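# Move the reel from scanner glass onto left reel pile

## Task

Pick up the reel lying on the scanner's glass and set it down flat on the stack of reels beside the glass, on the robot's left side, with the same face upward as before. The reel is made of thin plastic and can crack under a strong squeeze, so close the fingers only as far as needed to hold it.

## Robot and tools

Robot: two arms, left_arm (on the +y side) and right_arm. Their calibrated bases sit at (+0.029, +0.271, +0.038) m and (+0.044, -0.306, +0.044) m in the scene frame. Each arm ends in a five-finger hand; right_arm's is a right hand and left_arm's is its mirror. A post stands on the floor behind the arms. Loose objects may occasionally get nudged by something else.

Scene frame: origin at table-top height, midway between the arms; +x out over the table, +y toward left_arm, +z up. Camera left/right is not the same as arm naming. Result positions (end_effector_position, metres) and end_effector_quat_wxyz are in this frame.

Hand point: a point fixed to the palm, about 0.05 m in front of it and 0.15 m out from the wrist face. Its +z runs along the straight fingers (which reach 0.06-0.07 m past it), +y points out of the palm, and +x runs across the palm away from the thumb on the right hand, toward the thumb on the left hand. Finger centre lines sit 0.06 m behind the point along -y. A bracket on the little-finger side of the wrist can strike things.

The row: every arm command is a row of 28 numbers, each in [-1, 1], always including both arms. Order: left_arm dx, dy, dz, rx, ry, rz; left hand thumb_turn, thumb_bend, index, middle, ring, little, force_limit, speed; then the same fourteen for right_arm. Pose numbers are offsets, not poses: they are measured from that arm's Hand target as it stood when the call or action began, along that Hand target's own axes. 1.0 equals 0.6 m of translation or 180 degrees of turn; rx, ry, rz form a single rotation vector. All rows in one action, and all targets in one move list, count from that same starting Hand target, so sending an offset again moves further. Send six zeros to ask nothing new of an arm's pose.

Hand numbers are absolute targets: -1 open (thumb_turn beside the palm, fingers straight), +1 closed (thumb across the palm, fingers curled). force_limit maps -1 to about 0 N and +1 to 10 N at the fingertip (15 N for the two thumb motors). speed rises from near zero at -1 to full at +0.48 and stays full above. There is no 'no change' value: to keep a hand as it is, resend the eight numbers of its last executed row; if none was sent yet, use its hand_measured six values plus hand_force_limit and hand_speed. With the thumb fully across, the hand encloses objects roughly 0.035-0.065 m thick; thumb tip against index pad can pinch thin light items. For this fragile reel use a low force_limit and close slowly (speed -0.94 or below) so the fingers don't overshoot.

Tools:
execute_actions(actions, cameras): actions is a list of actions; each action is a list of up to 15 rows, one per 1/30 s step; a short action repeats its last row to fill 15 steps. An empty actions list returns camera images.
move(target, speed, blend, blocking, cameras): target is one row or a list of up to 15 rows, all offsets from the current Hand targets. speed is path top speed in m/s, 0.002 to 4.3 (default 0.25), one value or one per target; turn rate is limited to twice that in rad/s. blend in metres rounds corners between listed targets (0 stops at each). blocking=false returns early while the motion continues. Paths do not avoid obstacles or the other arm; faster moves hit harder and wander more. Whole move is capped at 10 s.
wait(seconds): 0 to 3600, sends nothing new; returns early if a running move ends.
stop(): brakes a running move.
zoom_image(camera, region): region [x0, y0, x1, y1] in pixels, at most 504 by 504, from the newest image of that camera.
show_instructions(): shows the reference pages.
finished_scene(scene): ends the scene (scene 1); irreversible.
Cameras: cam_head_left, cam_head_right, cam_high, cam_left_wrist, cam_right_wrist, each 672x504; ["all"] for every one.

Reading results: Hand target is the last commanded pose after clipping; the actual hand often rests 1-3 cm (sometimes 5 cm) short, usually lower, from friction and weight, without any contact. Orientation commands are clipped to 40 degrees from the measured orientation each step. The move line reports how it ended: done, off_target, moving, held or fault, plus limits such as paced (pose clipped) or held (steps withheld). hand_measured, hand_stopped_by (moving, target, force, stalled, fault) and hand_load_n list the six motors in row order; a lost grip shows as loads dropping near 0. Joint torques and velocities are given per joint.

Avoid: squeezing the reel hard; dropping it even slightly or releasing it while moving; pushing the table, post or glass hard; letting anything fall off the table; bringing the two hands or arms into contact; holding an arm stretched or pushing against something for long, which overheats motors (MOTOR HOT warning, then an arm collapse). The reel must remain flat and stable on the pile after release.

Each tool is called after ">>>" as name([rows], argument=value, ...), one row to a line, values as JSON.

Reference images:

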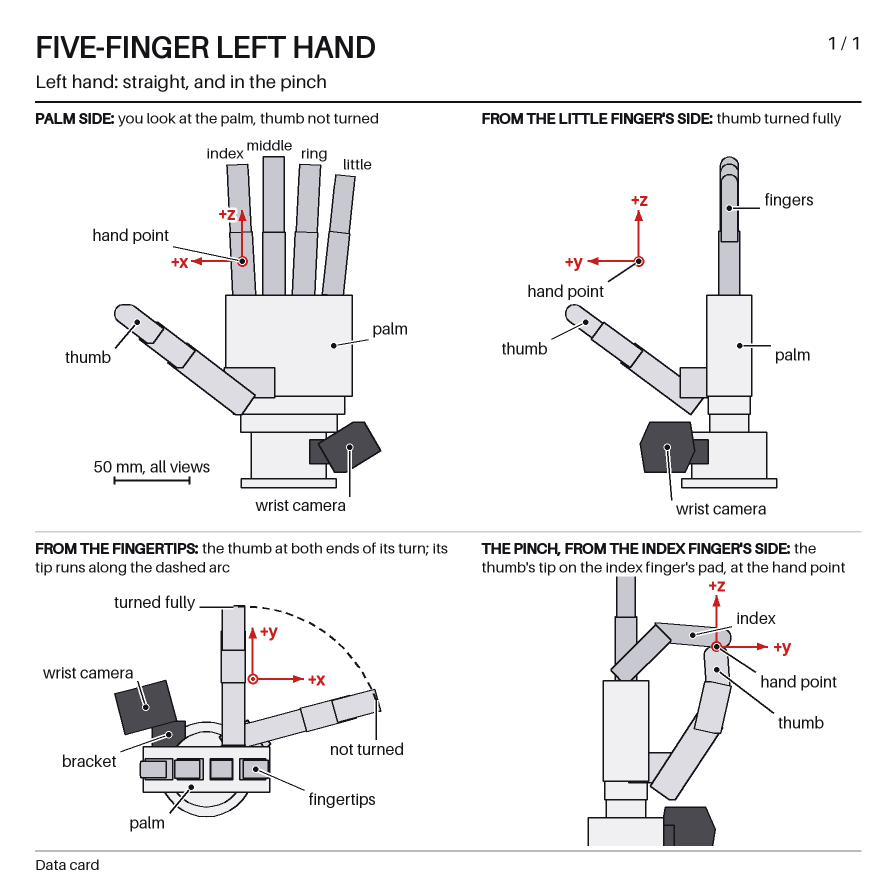

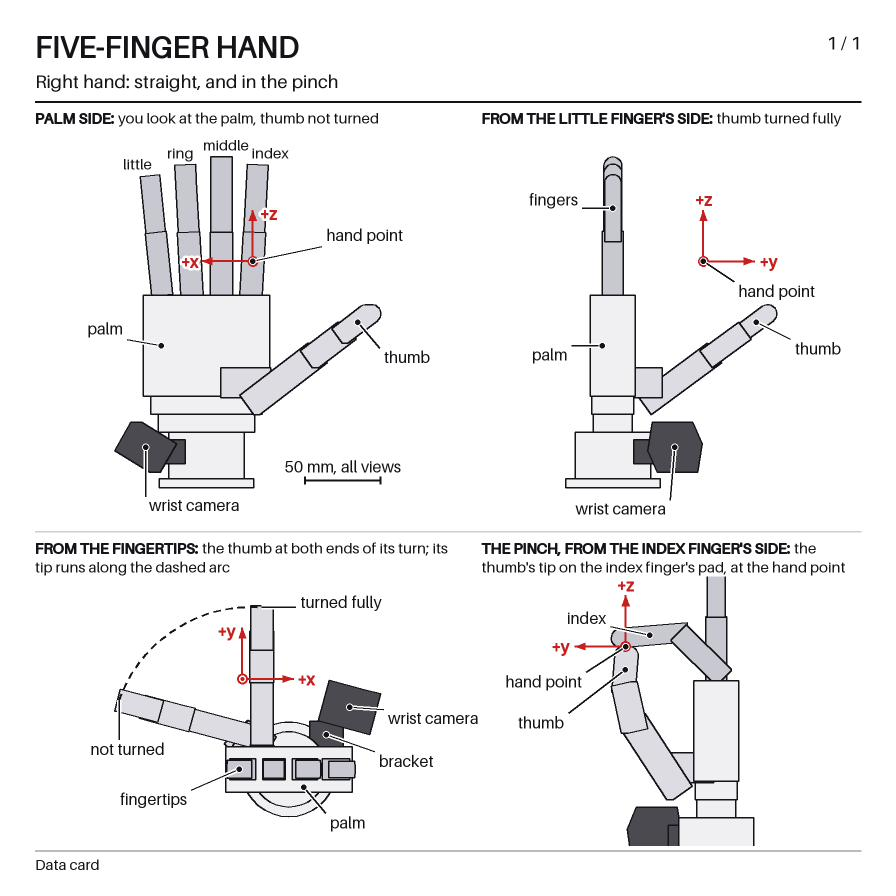

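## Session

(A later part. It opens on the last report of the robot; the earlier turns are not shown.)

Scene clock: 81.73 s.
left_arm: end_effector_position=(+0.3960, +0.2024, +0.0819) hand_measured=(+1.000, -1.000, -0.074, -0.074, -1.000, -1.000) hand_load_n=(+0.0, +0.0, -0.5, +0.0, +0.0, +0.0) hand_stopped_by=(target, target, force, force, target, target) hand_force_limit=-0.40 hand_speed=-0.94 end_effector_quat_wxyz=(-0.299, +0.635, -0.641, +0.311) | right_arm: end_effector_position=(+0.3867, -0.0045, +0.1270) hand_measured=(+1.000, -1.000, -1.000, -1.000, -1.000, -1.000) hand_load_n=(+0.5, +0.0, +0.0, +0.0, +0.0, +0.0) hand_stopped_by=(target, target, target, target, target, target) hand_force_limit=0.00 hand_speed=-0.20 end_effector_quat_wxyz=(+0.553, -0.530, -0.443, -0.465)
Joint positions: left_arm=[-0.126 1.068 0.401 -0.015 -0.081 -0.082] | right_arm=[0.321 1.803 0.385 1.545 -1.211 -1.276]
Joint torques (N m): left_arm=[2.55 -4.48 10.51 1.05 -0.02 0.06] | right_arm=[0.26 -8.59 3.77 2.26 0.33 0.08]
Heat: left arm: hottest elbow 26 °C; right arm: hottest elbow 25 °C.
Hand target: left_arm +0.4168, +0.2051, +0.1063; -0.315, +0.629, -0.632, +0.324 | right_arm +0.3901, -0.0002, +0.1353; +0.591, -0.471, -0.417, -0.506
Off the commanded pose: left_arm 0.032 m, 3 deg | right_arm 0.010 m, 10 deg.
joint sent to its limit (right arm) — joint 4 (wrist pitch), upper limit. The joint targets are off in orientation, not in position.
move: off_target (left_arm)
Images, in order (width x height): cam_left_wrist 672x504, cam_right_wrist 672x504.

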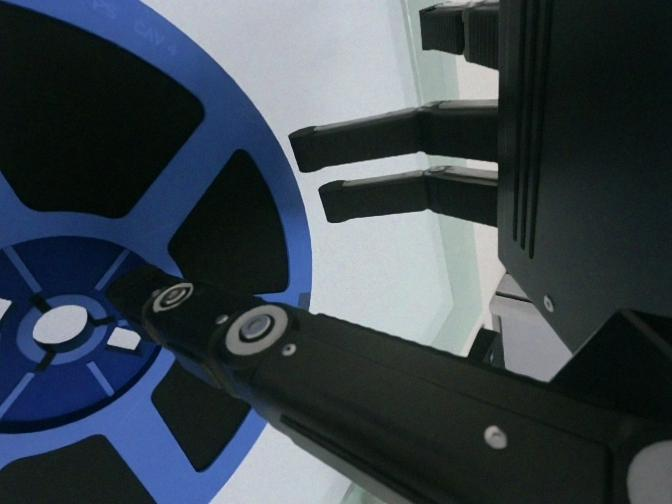

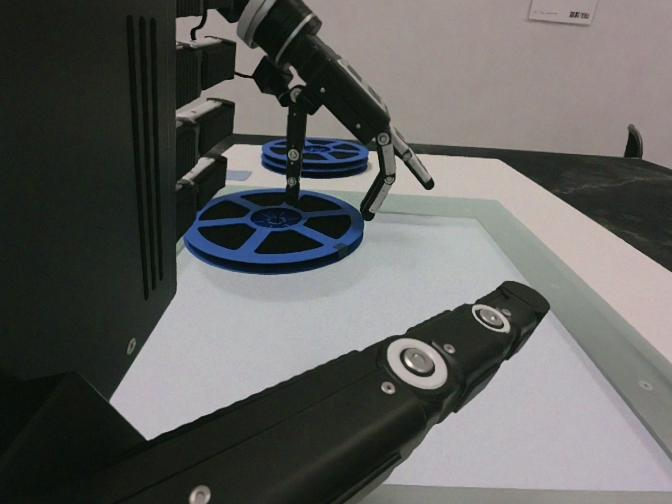

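>>> move([
  [0,0.0063,-0.0367,0,0,0,0.9,-0.95,-0.5,-0.5,-1,-1,-0.6,-0.2,0,0,0,0,0,0,1,-1,-1,-1,-1,-1,0,-0.2],
  [0,0.0065,-0.0367,0,0,0,1,-1,-0.5,-0.5,-1,-1,-0.6,-0.2,0,0,0,0,0,0,1,-1,-1,-1,-1,-1,0,-0.2],
  [0,0.0654,0.0067,0,0,0,1,-1,-0.5,-0.5,-1,-1,-0.6,-0.2,0,0,0,0,0,0,1,-1,-1,-1,-1,-1,0,-0.2],
], speed=0.06, cameras=["cam_right_wrist","cam_left_wrist"])

>>> zoom_image(camera="cam_right_wrist", region=[190, 140, 450, 300])

>>> zoom_image(camera="cam_right_wrist", region=[240, 190, 310, 240])

Scene clock: 86.97 s.
left_arm: end_effector_position=(+0.3948, +0.2035, +0.0725) hand_measured=(+1.000, -1.000, -0.500, -0.500, -1.000, -1.000) hand_load_n=(+0.5, +0.0, +0.0, +0.0, +0.0, +0.0) hand_stopped_by=(target, target, target, target, target, target) hand_force_limit=-0.60 hand_speed=-0.20 end_effector_quat_wxyz=(-0.309, +0.631, -0.634, +0.321) | right_arm: end_effector_position=(+0.3867, -0.0045, +0.1270) hand_measured=(+1.000, -1.000, -1.000, -1.000, -1.000, -1.000) hand_load_n=(+0.0, +0.0, +0.0, +0.0, +0.0, +0.0) hand_stopped_by=(target, target, target, target, target, target) hand_force_limit=0.00 hand_speed=-0.20 end_effector_quat_wxyz=(+0.553, -0.530, -0.443, -0.465)
Joint positions: left_arm=[-0.126 1.084 0.359 0.076 -0.086 -0.082] | right_arm=[0.321 1.803 0.385 1.545 -1.211 -1.276]
Joint torques (N m): left_arm=[1.79 -3.14 6.26 2.19 -0.11 -0.01] | right_arm=[0.26 -8.59 3.77 2.24 0.34 0.08]
Heat: left arm: hottest elbow 26 °C; right arm: hottest elbow 25 °C.
Hand target: left_arm +0.3970, +0.2050, +0.0724; -0.315, +0.629, -0.632, +0.324 | right_arm +0.3901, -0.0002, +0.1353; +0.591, -0.471, -0.417, -0.506
Off the commanded pose: left_arm 0.003 m, 1 deg | right_arm 0.010 m, 10 deg.
joint sent to its limit (right arm) — joint 4 (wrist pitch), upper limit. The joint targets are off in orientation, not in position.
move: done; target 2's new numbers were sent with left_arm's hand 0.015 m and 1 deg from that target
Images, in order (width x height): cam_left_wrist 672x504, cam_right_wrist 672x504.

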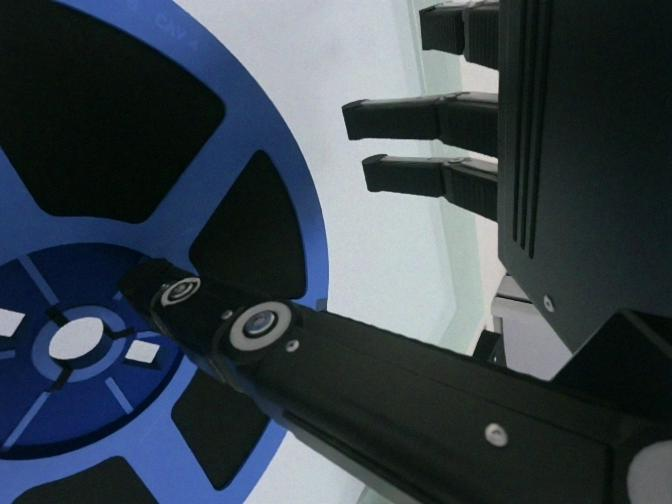

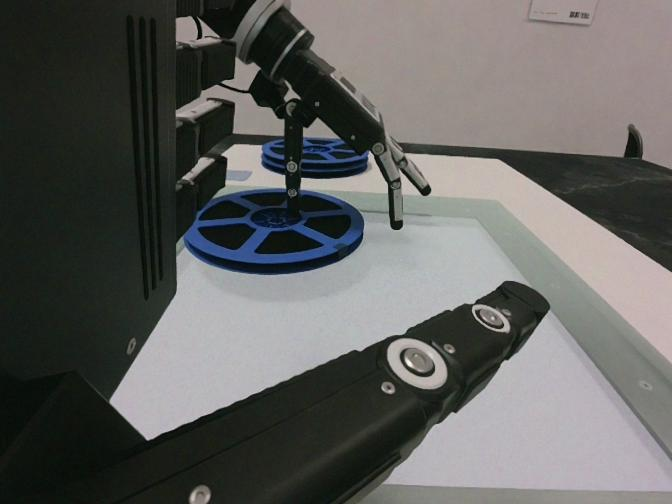

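Scaled by 1.938 from the camera's image (finer frame: 960x720).

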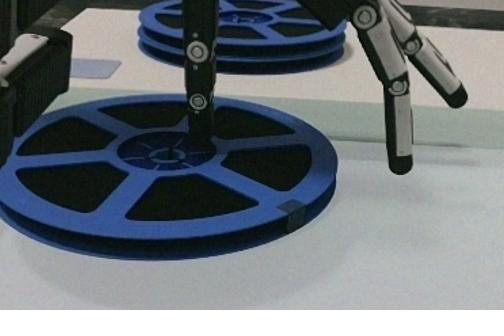

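Scaled by 7.200 from the camera's image (finer frame: 960x720).

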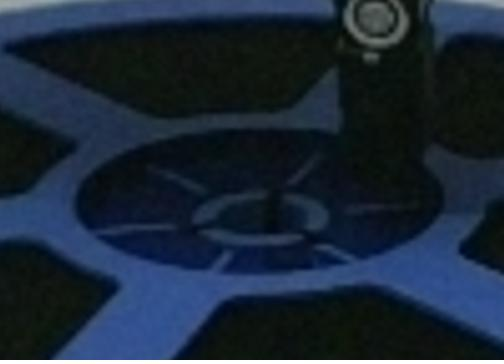

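>>> move(target=[0,0.0133,0.0015,0,0,0,1,-1,-0.5,-0.5,-1,-1,-0.6,-0.2,0,0,0,0,0,0,1,-1,-1,-1,-1,-1,0,-0.2], speed=0.06, cameras=["cam_right_wrist","cam_left_wrist"])

>>> zoom_image(camera="cam_right_wrist", region=[190, 140, 450, 300])

>>> zoom_image(camera="cam_right_wrist", region=[240, 190, 310, 240])

Scene clock: 87.80 s.
left_arm: end_effector_position=(+0.3912, +0.2043, +0.0662) hand_measured=(+1.000, -1.000, -0.500, -0.500, -1.000, -1.000) hand_load_n=(+0.0, +0.0, +0.0, +0.0, +0.0, +0.0) hand_stopped_by=(target, target, target, target, target, target) hand_force_limit=-0.60 hand_speed=-0.20 end_effector_quat_wxyz=(-0.311, +0.631, -0.634, +0.322) | right_arm: end_effector_position=(+0.3867, -0.0045, +0.1270) hand_measured=(+1.000, -1.000, -1.000, -1.000, -1.000, -1.000) hand_load_n=(+0.5, +0.0, +0.5, +0.0, +0.0, +0.0) hand_stopped_by=(target, target, target, target, target, target) hand_force_limit=0.00 hand_speed=-0.20 end_effector_quat_wxyz=(+0.553, -0.530, -0.443, -0.465)
Joint positions: left_arm=[-0.126 1.092 0.34 0.105 -0.088 -0.082] | right_arm=[0.321 1.803 0.385 1.545 -1.211 -1.276]
Joint torques (N m): left_arm=[1.67 -3.02 6.16 2.19 -0.11 -0.03] | right_arm=[0.26 -8.53 3.77 2.25 0.33 0.08]
Heat: left arm: hottest elbow 26 °C; right arm: hottest elbow 25 °C.
Hand target: left_arm +0.3930, +0.2049, +0.0655; -0.315, +0.629, -0.632, +0.324 | right_arm +0.3901, -0.0002, +0.1353; +0.591, -0.471, -0.417, -0.506
Off the commanded pose: left_arm 0.002 m, 1 deg | right_arm 0.010 m, 10 deg.
joint sent to its limit (right arm) — joint 4 (wrist pitch), upper limit. The joint targets are off in orientation, not in position.
move: done
Images, in order (width x height): cam_left_wrist 672x504, cam_right_wrist 672x504.

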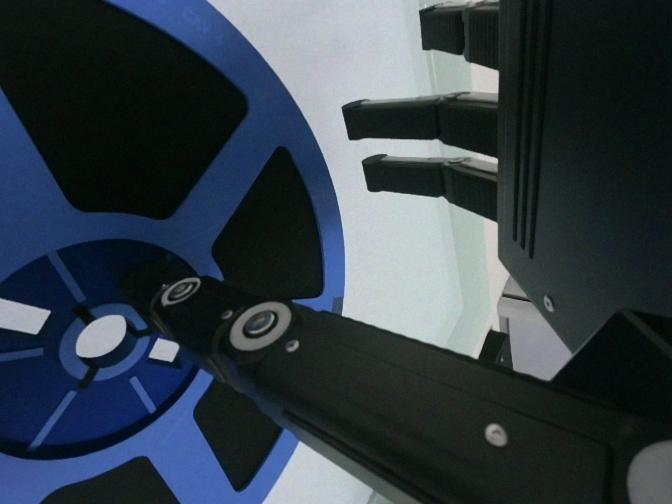

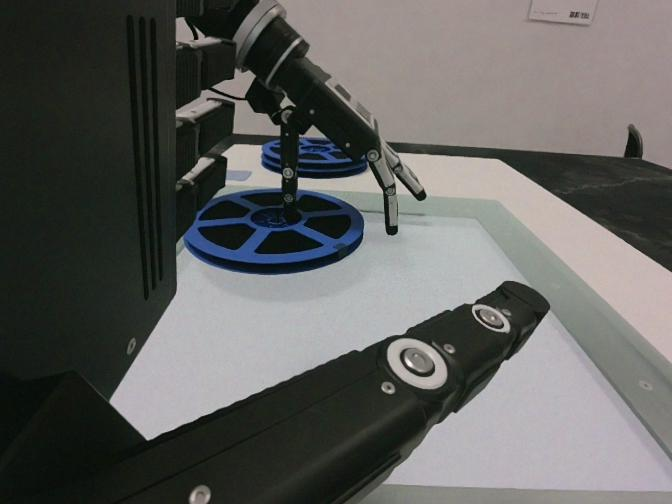

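Scaled by 1.938 from the camera's image (finer frame: 960x720).

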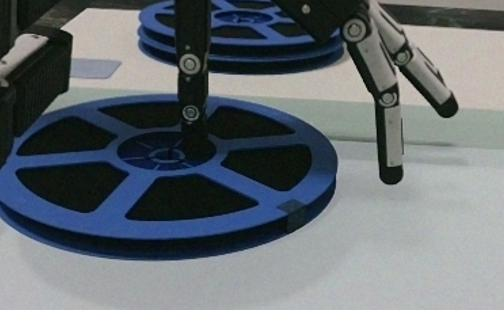

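Scaled by 7.200 from the camera's image (finer frame: 960x720).

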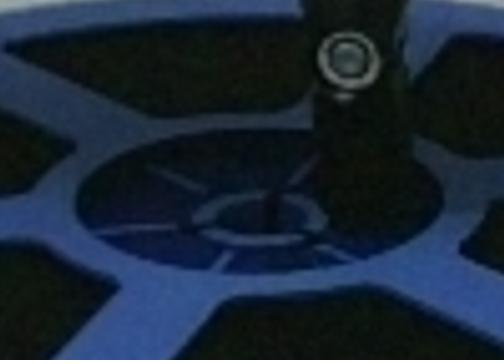

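>>> move(target=[0,0,0,0,0,0,1,-1,0.05,0.05,-1,-1,-0.4,-0.94,0,0,0,0,0,0,1,-1,-1,-1,-1,-1,0,-0.2], speed=0.05, cameras=["cam_right_wrist","cam_left_wrist"])

>>> zoom_image(camera="cam_right_wrist", region=[190, 140, 450, 300])

>>> zoom_image(camera="cam_right_wrist", region=[240, 190, 310, 240])

Scene clock: 91.63 s.
left_arm: end_effector_position=(+0.3935, +0.2041, +0.0682) hand_measured=(+1.000, -1.000, +0.050, -0.078, -1.000, -1.000) hand_load_n=(+0.0, +0.0, +0.0, +0.0, +0.0, +0.0) hand_stopped_by=(target, target, target, force, target, target) hand_force_limit=-0.40 hand_speed=-0.94 end_effector_quat_wxyz=(-0.314, +0.630, -0.632, +0.326) | right_arm: end_effector_position=(+0.3867, -0.0045, +0.1270) hand_measured=(+1.000, -1.000, -1.000, -1.000, -1.000, -1.000) hand_load_n=(+0.0, +0.0, +0.0, +0.0, +0.0, +0.0) hand_stopped_by=(target, target, target, target, target, target) hand_force_limit=0.00 hand_speed=-0.20 end_effector_quat_wxyz=(+0.553, -0.530, -0.443, -0.465)
Joint positions: left_arm=[-0.126 1.092 0.34 0.116 -0.088 -0.082] | right_arm=[0.321 1.803 0.385 1.545 -1.211 -1.276]
Joint torques (N m): left_arm=[1.55 -2.96 6.13 1.88 -0.09 -0.03] | right_arm=[0.26 -8.59 3.77 2.25 0.34 0.08]
Heat: left arm: hottest elbow 26 °C; right arm: hottest elbow 25 °C.
Hand target: left_arm +0.3930, +0.2049, +0.0655; -0.315, +0.629, -0.632, +0.324 | right_arm +0.3901, -0.0002, +0.1353; +0.591, -0.471, -0.417, -0.506
Off the commanded pose: left_arm 0.003 m, 0 deg | right_arm 0.010 m, 10 deg.
joint sent to its limit (right arm) — joint 4 (wrist pitch), upper limit. The joint targets are off in orientation, not in position.
move: done
Images, in order (width x height): cam_left_wrist 672x504, cam_right_wrist 672x504.

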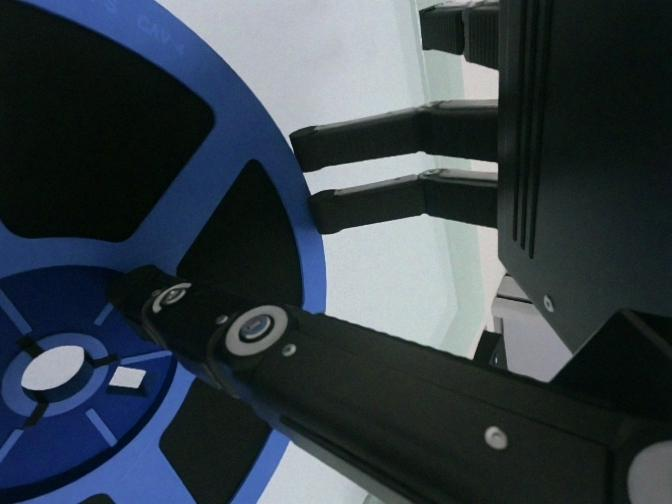

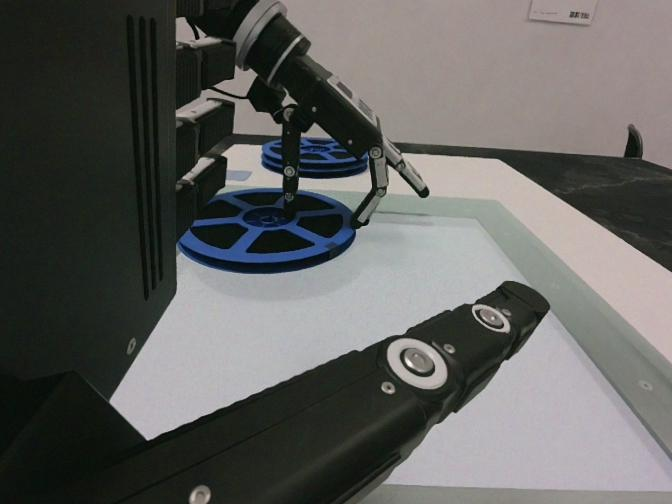

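Scaled by 1.938 from the camera's image (finer frame: 960x720).

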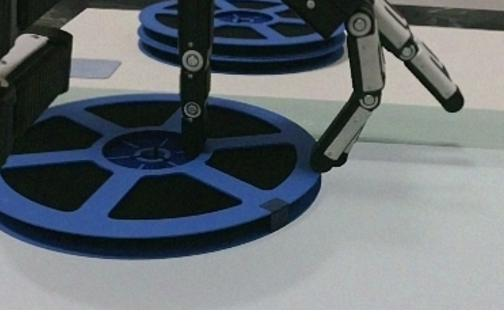

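Scaled by 7.200 from the camera's image (finer frame: 960x720).

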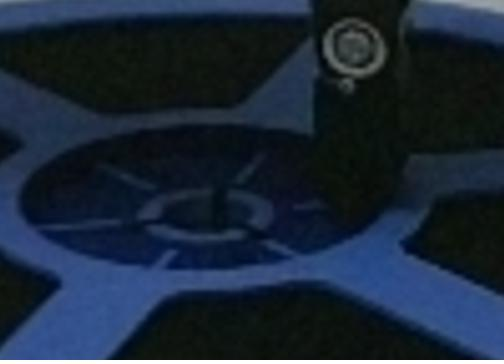

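>>> move([
  [0,0,-0.0005,0,0,0,1,-1,-0.5,-0.5,-1,-1,-0.4,-0.3,0,0,0,0,0,0,1,-1,-1,-1,-1,-1,0,-0.2],
  [0.003,-0.05,-0.04,-0.011,0,0,0.9,-0.95,-0.5,-0.5,-1,-1,-0.4,-0.3,0,0,0,0,0,0,1,-1,-1,-1,-1,-1,0,-0.2],
], speed=0.08, cameras=["cam_high","cam_head_right","cam_left_wrist"])

>>> zoom_image(camera="cam_high", region=[300, 130, 460, 260])

>>> zoom_image(camera="cam_head_right", region=[140, 160, 360, 290])

Scene clock: 94.03 s.
left_arm: end_effector_position=(+0.3730, +0.2067, +0.0811) hand_measured=(+0.900, -0.950, -0.500, -0.500, -1.000, -1.000) hand_load_n=(+0.0, +0.0, +0.0, +0.0, +0.0, +0.0) hand_stopped_by=(target, target, target, target, target, target) hand_force_limit=-0.40 hand_speed=-0.30 end_effector_quat_wxyz=(-0.293, +0.640, -0.645, +0.298) | right_arm: end_effector_position=(+0.3867, -0.0045, +0.1270) hand_measured=(+1.000, -1.000, -1.000, -1.000, -1.000, -1.000) hand_load_n=(+0.5, +0.0, +0.0, +0.0, +0.0, +0.0) hand_stopped_by=(target, target, target, target, target, target) hand_force_limit=0.00 hand_speed=-0.20 end_effector_quat_wxyz=(+0.553, -0.530, -0.443, -0.465)
Joint positions: left_arm=[-0.126 0.99 0.372 -0.095 -0.088 -0.082] | right_arm=[0.321 1.803 0.385 1.545 -1.211 -1.276]
Joint torques (N m): left_arm=[1.26 -3.37 10.55 1.02 -0.09 -0.1] | right_arm=[0.26 -8.53 3.77 2.26 0.33 0.08]
Heat: left arm: hottest elbow 26 °C; right arm: hottest elbow 25 °C.
Hand target: left_arm +0.3914, +0.2035, +0.1039; -0.304, +0.635, -0.638, +0.313 | right_arm +0.3901, -0.0002, +0.1353; +0.591, -0.471, -0.417, -0.506
Off the commanded pose: left_arm 0.029 m, 2 deg | right_arm 0.010 m, 10 deg.
joint sent to its limit (right arm) — joint 4 (wrist pitch), upper limit. The joint targets are off in orientation, not in position.
move: off_target (left_arm); target 2's new numbers were sent with left_arm's hand 0.029 m and 2 deg from that target
Images, in order (width x height): cam_head_right 672x504, cam_high 672x504, cam_left_wrist 672x504.

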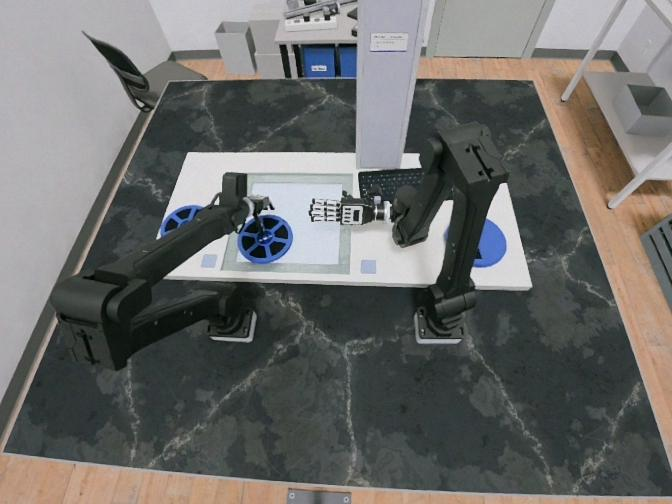

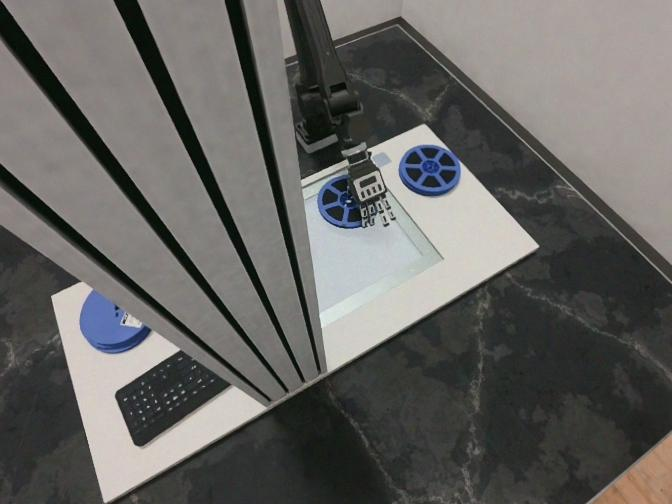

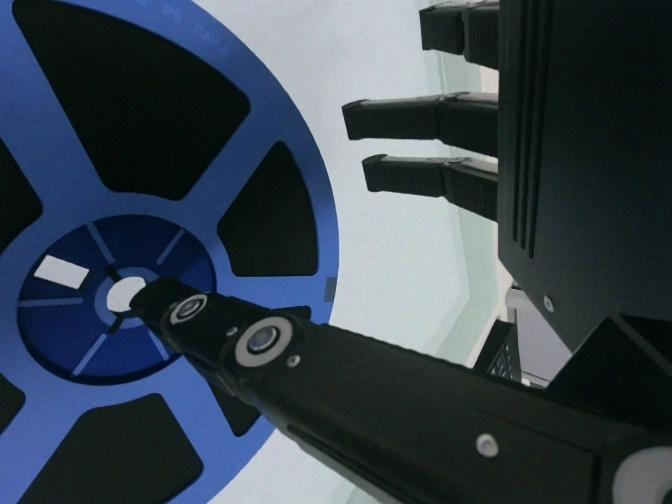

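Scaled by 3.150 from the camera's image (finer frame: 960x720).

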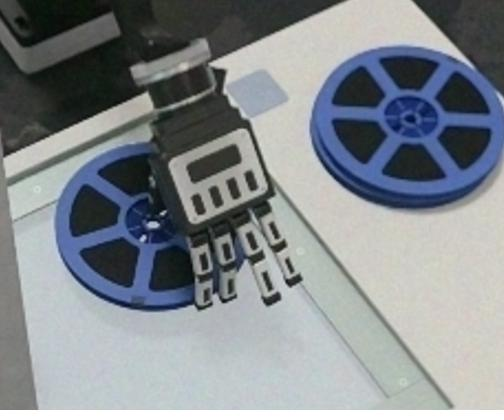

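Scaled by 2.291 from the camera's image (finer frame: 960x720).

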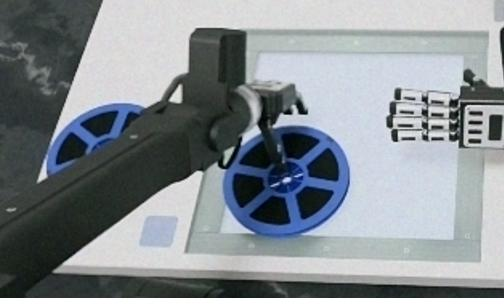

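>>> execute_actions(actions=[])

>>> zoom_image(camera="cam_right_wrist", region=[490, 190, 672, 320])

>>> zoom_image(camera="cam_right_wrist", region=[180, 130, 380, 280])

>>> zoom_image(camera="cam_head_left", region=[180, 220, 360, 310])

Scene clock: 94.17 s.
left_arm: end_effector_position=(+0.3730, +0.2067, +0.0811) hand_measured=(+0.900, -0.950, -0.500, -0.500, -1.000, -1.000) hand_load_n=(+0.0, +0.0, +0.0, +0.0, +0.0, +0.0) hand_stopped_by=(target, target, target, target, target, target) hand_force_limit=-0.40 hand_speed=-0.30 end_effector_quat_wxyz=(-0.293, +0.640, -0.645, +0.298) | right_arm: end_effector_position=(+0.3867, -0.0045, +0.1270) hand_measured=(+1.000, -1.000, -1.000, -1.000, -1.000, -1.000) hand_load_n=(+0.0, +0.0, -0.5, +0.0, +0.0, +0.0) hand_stopped_by=(target, target, target, target, target, target) hand_force_limit=0.00 hand_speed=-0.20 end_effector_quat_wxyz=(+0.553, -0.530, -0.443, -0.465)
Joint positions: left_arm=[-0.126 0.99 0.372 -0.095 -0.088 -0.082] | right_arm=[0.321 1.803 0.385 1.545 -1.211 -1.276]
Joint velocities: within noise
Joint torques (N m): left_arm=[1.2 -3.43 10.52 1.02 -0.08 -0.09] | right_arm=[0.26 -8.59 3.77 2.25 0.34 0.08]
Heat: left arm: hottest elbow 26 °C; right arm: hottest elbow 25 °C.
Hand target: left_arm +0.3914, +0.2035, +0.1039; -0.304, +0.635, -0.638, +0.313 | right_arm +0.3901, -0.0002, +0.1353; +0.591, -0.471, -0.417, -0.506
Off the commanded pose: left_arm 0.029 m, 2 deg | right_arm 0.010 m, 10 deg.

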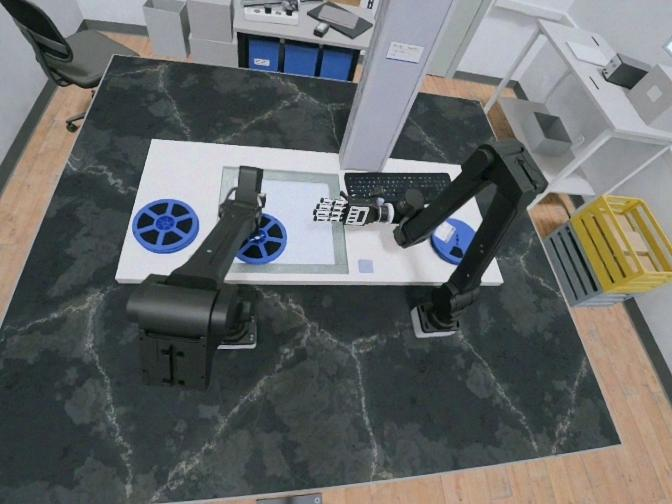

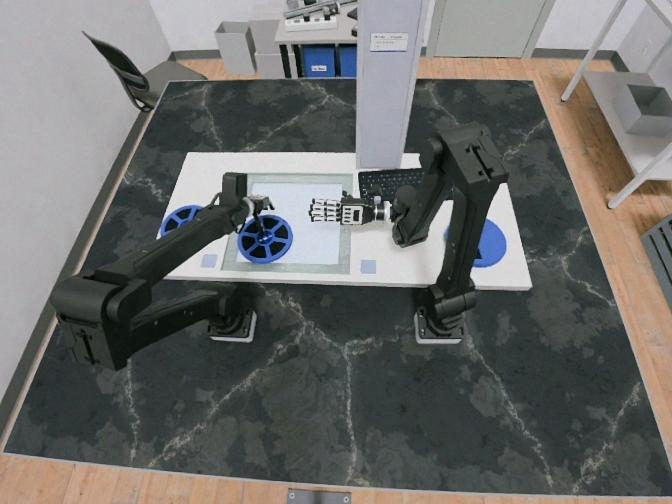

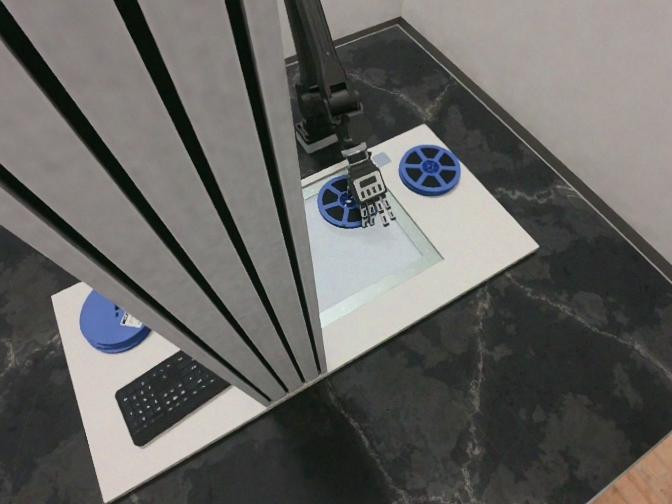

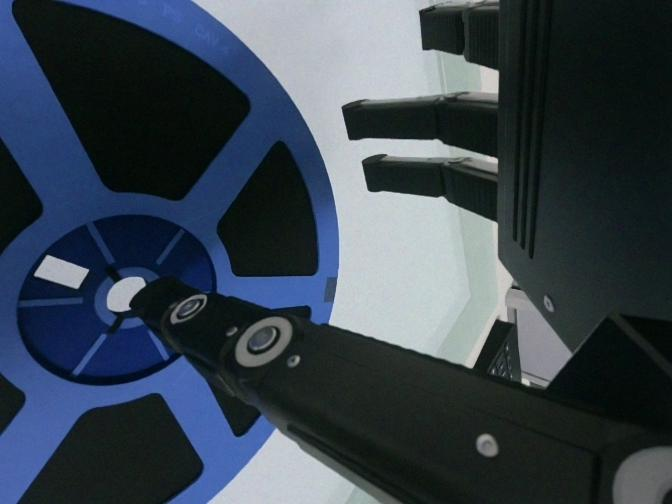

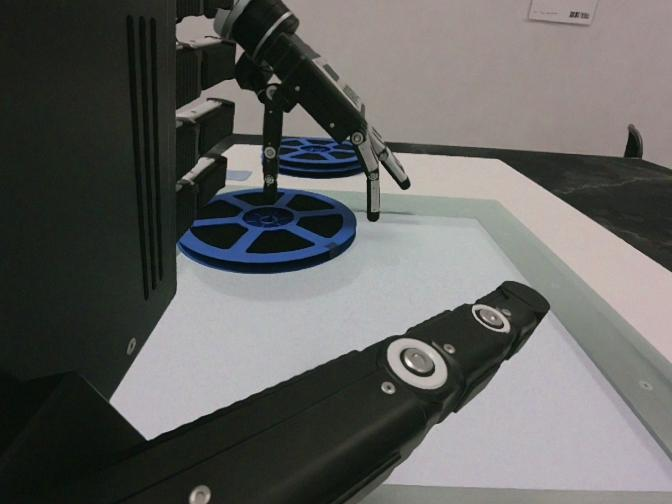

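Scaled by 2.769 from the camera's image (finer frame: 960x720).

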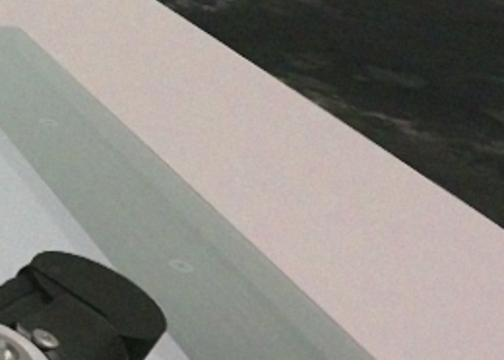

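Scaled by 2.520 from the camera's image (finer frame: 960x720).

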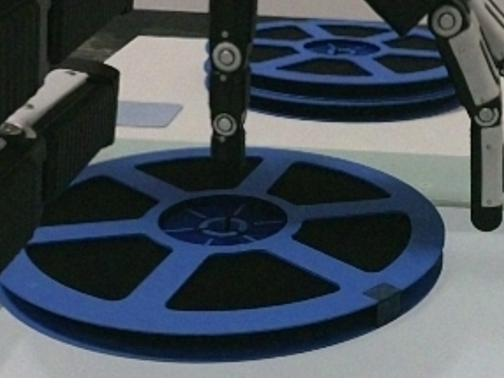

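Scaled by 2.800 from the camera's image (finer frame: 960x720).

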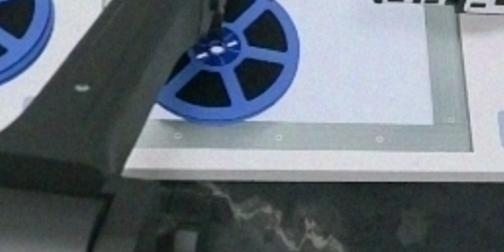

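>>> move([
  [0,-0.118,-0.0928,0,0,0,1,-1,-0.5,-0.5,-1,-1,-0.4,-0.3,0,0,0,0,0,0,1,-1,-1,-1,-1,-1,0,-0.2],
  [-0.494,-0.0957,-0.0563,0,0,0,1,-1,-0.5,-0.5,-1,-1,-0.4,-0.3,0,0,0,0,0,0,1,-1,-1,-1,-1,-1,0,-0.2],
], speed=0.2, cameras=["all"])

>>> zoom_image(camera="cam_right_wrist", region=[180, 120, 400, 280])

Scene clock: 99.13 s.
left_arm: end_effector_position=(+0.3898, +0.4836, +0.1464) hand_measured=(+1.000, -1.000, -0.500, -0.500, -1.000, -1.000) hand_load_n=(+0.0, -0.5, +0.0, +0.0, +0.0, +0.0) hand_stopped_by=(target, target, target, target, target, target) hand_force_limit=-0.40 hand_speed=-0.30 end_effector_quat_wxyz=(-0.281, +0.647, -0.635, +0.314) | right_arm: end_effector_position=(+0.3867, -0.0045, +0.1270) hand_measured=(+1.000, -1.000, -1.000, -1.000, -1.000, -1.000) hand_load_n=(+0.5, +0.0, +0.0, +0.0, +0.0, +0.0) hand_stopped_by=(target, target, target, target, target, target) hand_force_limit=0.00 hand_speed=-0.20 end_effector_quat_wxyz=(+0.553, -0.530, -0.443, -0.465)
Joint positions: left_arm=[0.793 1.262 0.783 -0.419 0.602 0.554] | right_arm=[0.321 1.803 0.385 1.545 -1.211 -1.276]
Joint torques (N m): left_arm=[2.08 -7.18 11.18 1.11 0.52 0.08] | right_arm=[0.26 -8.59 3.77 2.26 0.34 0.08]
Heat: left arm: hottest elbow 27 °C; right arm: hottest elbow 25 °C.
Hand target: left_arm +0.4032, +0.5005, +0.1670; -0.304, +0.635, -0.638, +0.313 | right_arm +0.3901, -0.0002, +0.1353; +0.591, -0.471, -0.417, -0.506
Off the commanded pose: left_arm 0.030 m, 3 deg | right_arm 0.010 m, 10 deg.
joint sent to its limit (right arm) — joint 4 (wrist pitch), upper limit. The joint targets are off in orientation, not in position.
move: off_target (left_arm)

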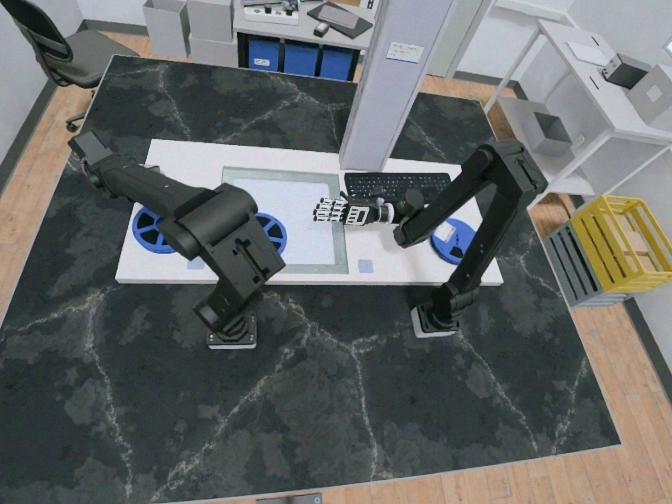

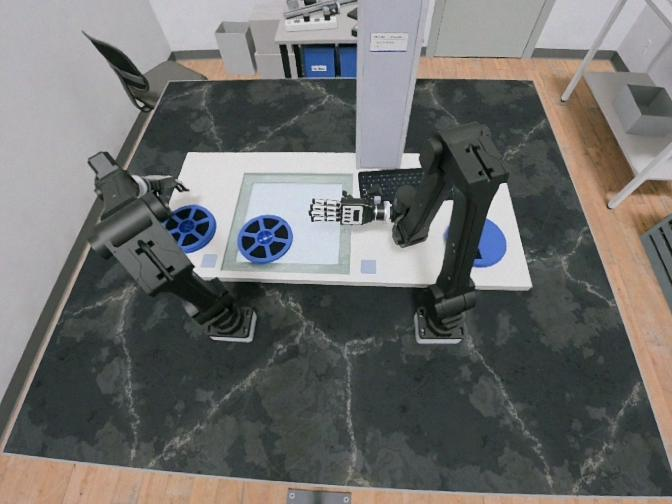

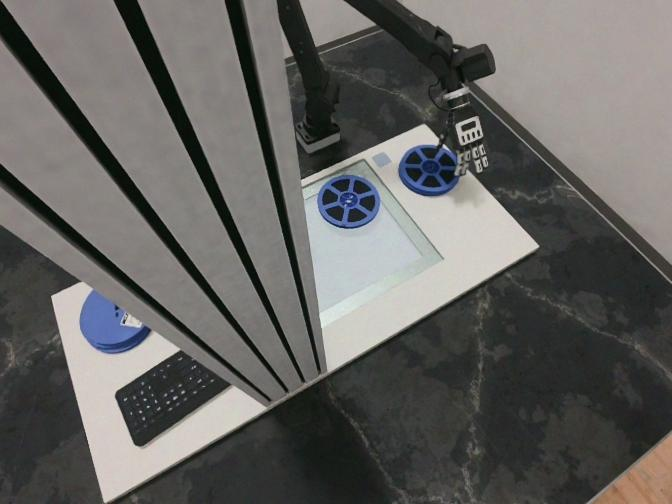

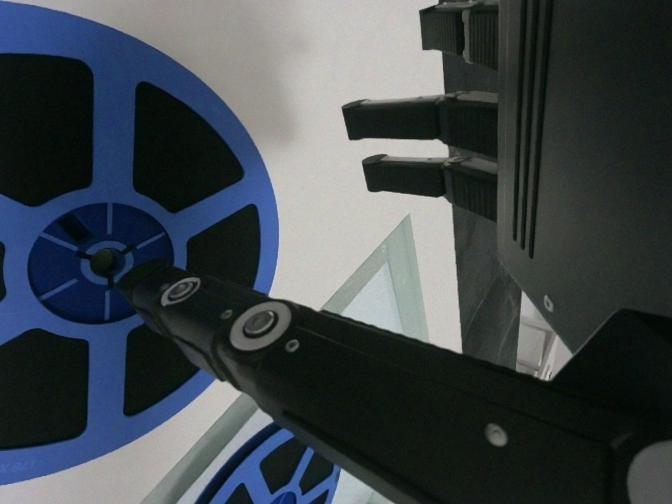

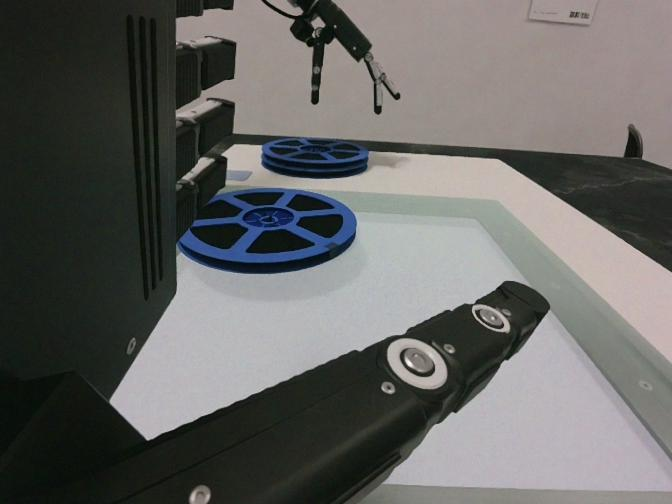

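Scaled by 2.291 from the camera's image (finer frame: 960x720).

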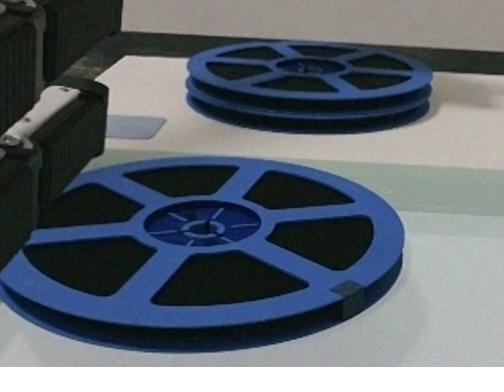

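>>> move([
  [0.494,-0.0087,-0.043,0.0105,0,0,0.9,-0.95,-0.8,-0.8,-1,-1,-0.4,-0.2,0,0,0,0,0,0,1,-1,-1,-1,-1,-1,0,-0.2],
  [0.494,-0.0087,-0.0432,0.0105,0,0,1,-1,-0.8,-0.8,-1,-1,-0.4,-0.2,0,0,0,0,0,0,1,-1,-1,-1,-1,-1,0,-0.2],
  [0.494,0.1497,0.0819,0.0105,0,0,1,-1,-0.8,-0.8,-1,-1,-0.4,-0.2,0,0,0,0,0,0,1,-1,-1,-1,-1,-1,0,-0.2],
], speed=[0.2, 0.1, 0.07], cameras=["cam_right_wrist","cam_left_wrist"])

>>> zoom_image(camera="cam_right_wrist", region=[190, 140, 430, 290])

Scene clock: 105.17 s.
left_arm: end_effector_position=(+0.3818, +0.2085, +0.0685) hand_measured=(+1.000, -1.000, -0.800, -0.800, -1.000, -1.000) hand_load_n=(+0.0, -0.5, +0.0, +0.0, +0.0, +0.0) hand_stopped_by=(target, target, target, target, target, target) hand_force_limit=-0.40 hand_speed=-0.20 end_effector_quat_wxyz=(-0.314, +0.632, -0.635, +0.316) | right_arm: end_effector_position=(+0.3867, -0.0045, +0.1270) hand_measured=(+1.000, -1.000, -1.000, -1.000, -1.000, -1.000) hand_load_n=(+0.5, +0.0, +0.0, +0.0, +0.0, +0.0) hand_stopped_by=(target, target, target, target, target, target) hand_force_limit=0.00 hand_speed=-0.20 end_effector_quat_wxyz=(+0.553, -0.530, -0.443, -0.465)
Joint positions: left_arm=[-0.124 1.045 0.325 0.068 -0.097 -0.075] | right_arm=[0.321 1.803 0.385 1.545 -1.211 -1.276]
Joint torques (N m): left_arm=[0.21 -2.55 6.32 2.26 -0.12 -0.18] | right_arm=[0.26 -8.59 3.75 2.25 0.34 0.08]
Heat: left arm: hottest elbow 27 °C; right arm: hottest elbow 25 °C.
Hand target: left_arm +0.3834, +0.2032, +0.0688; -0.314, +0.629, -0.633, +0.324 | right_arm +0.3901, -0.0002, +0.1353; +0.591, -0.471, -0.417, -0.506
Off the commanded pose: left_arm 0.005 m, 1 deg | right_arm 0.010 m, 10 deg.
joint sent to its limit (right arm) — joint 4 (wrist pitch), upper limit. The joint targets are off in orientation, not in position.
move: done
Images, in order (width x height): cam_left_wrist 672x504, cam_right_wrist 672x504.

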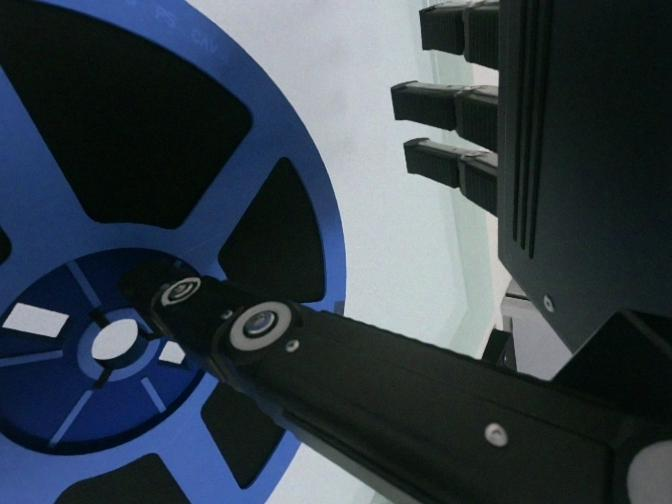

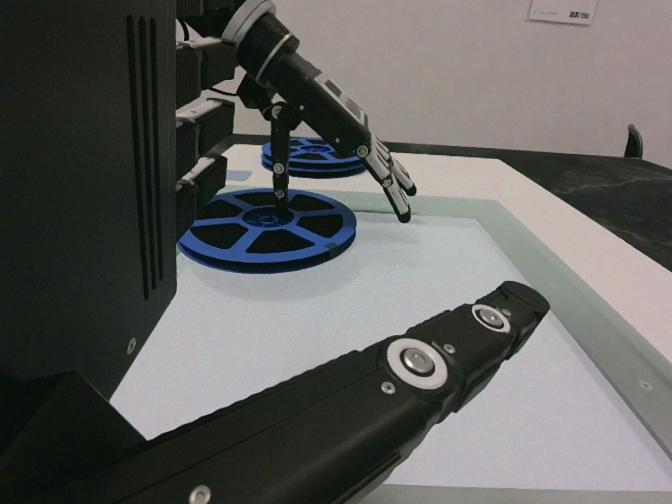

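Scaled by 2.100 from the camera's image (finer frame: 960x720).

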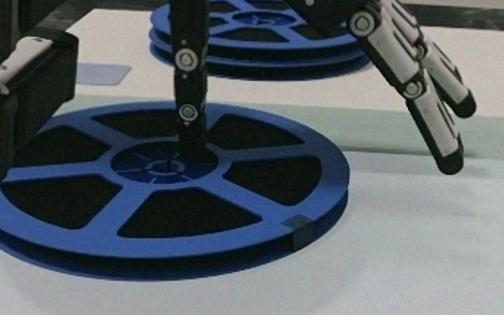

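>>> move(target=[0,-0.085,0.1237,0,0,0,1,-1,-0.8,-0.8,-1,-1,-0.4,-0.2,0,0,0,0,0,0,1,-1,-1,-1,-1,-1,0,-0.2], speed=0.05, cameras=["cam_right_wrist","cam_left_wrist","cam_high"])

>>> zoom_image(camera="cam_right_wrist", region=[190, 120, 490, 290])

Scene clock: 107.50 s.
left_arm: end_effector_position=(+0.4490, +0.1961, +0.0637) hand_measured=(+1.000, -1.000, -0.800, -0.800, -1.000, -1.000) hand_load_n=(-1.5, +1.0, +0.0, +0.0, +0.0, +0.0) hand_stopped_by=(target, target, target, target, target, target) hand_force_limit=-0.40 hand_speed=-0.20 end_effector_quat_wxyz=(-0.301, +0.632, -0.639, +0.319) | right_arm: end_effector_position=(+0.3867, -0.0045, +0.1270) hand_measured=(+1.000, -1.000, -1.000, -1.000, -1.000, -1.000) hand_load_n=(+0.0, +0.0, +0.0, +0.0, +0.0, +0.0) hand_stopped_by=(target, target, target, target, target, target) hand_force_limit=0.00 hand_speed=-0.20 end_effector_quat_wxyz=(+0.553, -0.530, -0.443, -0.465)
Joint positions: left_arm=[-0.12 1.297 0.489 0.143 -0.07 -0.079] | right_arm=[0.321 1.803 0.385 1.545 -1.211 -1.276]
Joint torques (N m): left_arm=[3.31 -2.43 9.13 2.74 -0.04 0.11] | right_arm=[0.26 -8.59 3.77 2.26 0.33 0.08]
Heat: left arm: hottest elbow 27 °C; right arm: hottest elbow 25 °C.
Hand target: left_arm +0.4733, +0.2025, +0.0658; -0.314, +0.630, -0.632, +0.324 | right_arm +0.3901, -0.0002, +0.1353; +0.591, -0.471, -0.417, -0.506
Off the commanded pose: left_arm 0.025 m, 2 deg | right_arm 0.010 m, 10 deg.
joint sent to its limit (right arm) — joint 4 (wrist pitch), upper limit. The joint targets are off in orientation, not in position.
move: off_target (left_arm)
Images, in order (width x height): cam_high 672x504, cam_left_wrist 672x504, cam_right_wrist 672x504.

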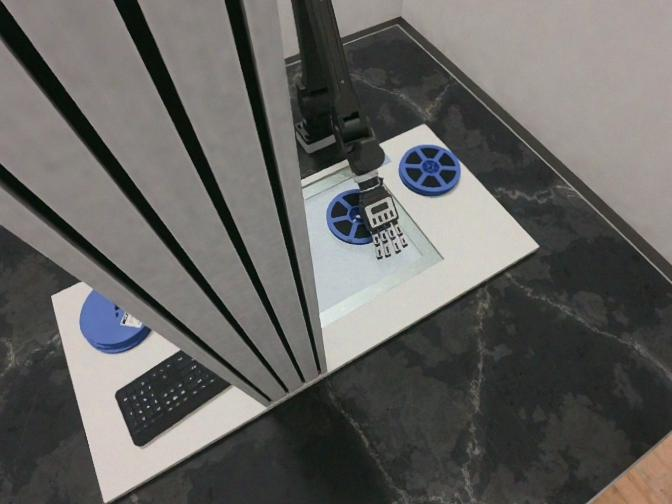

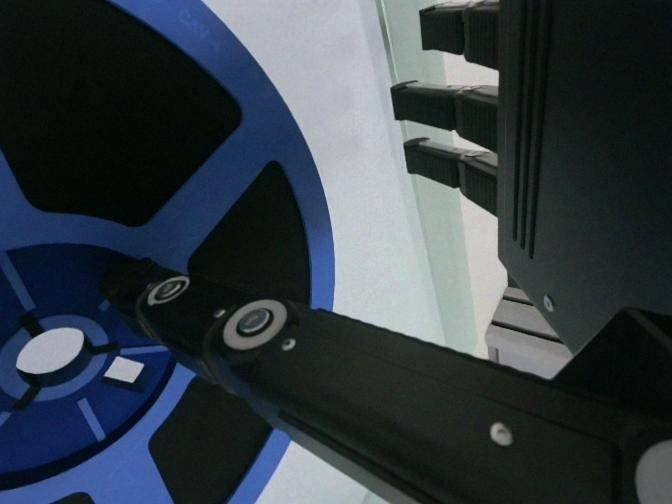

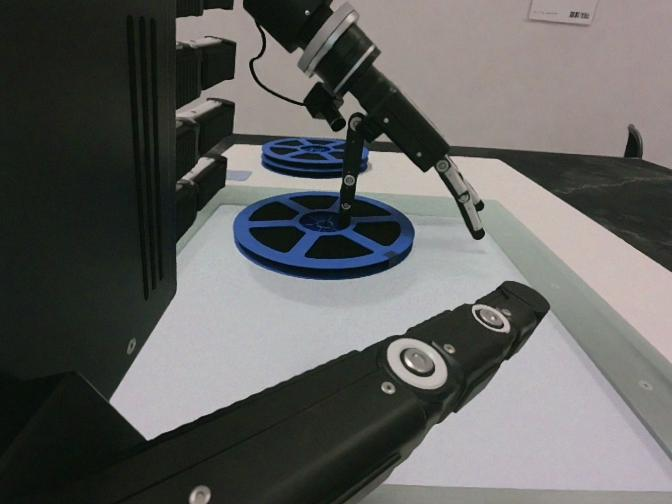

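Scaled by 1.680 from the camera's image (finer frame: 960x720).

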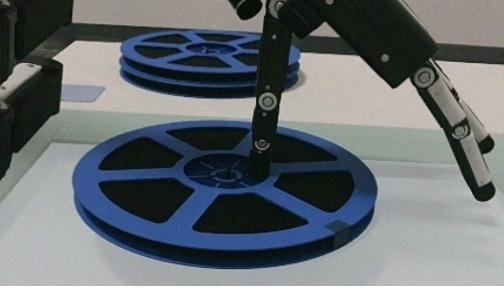

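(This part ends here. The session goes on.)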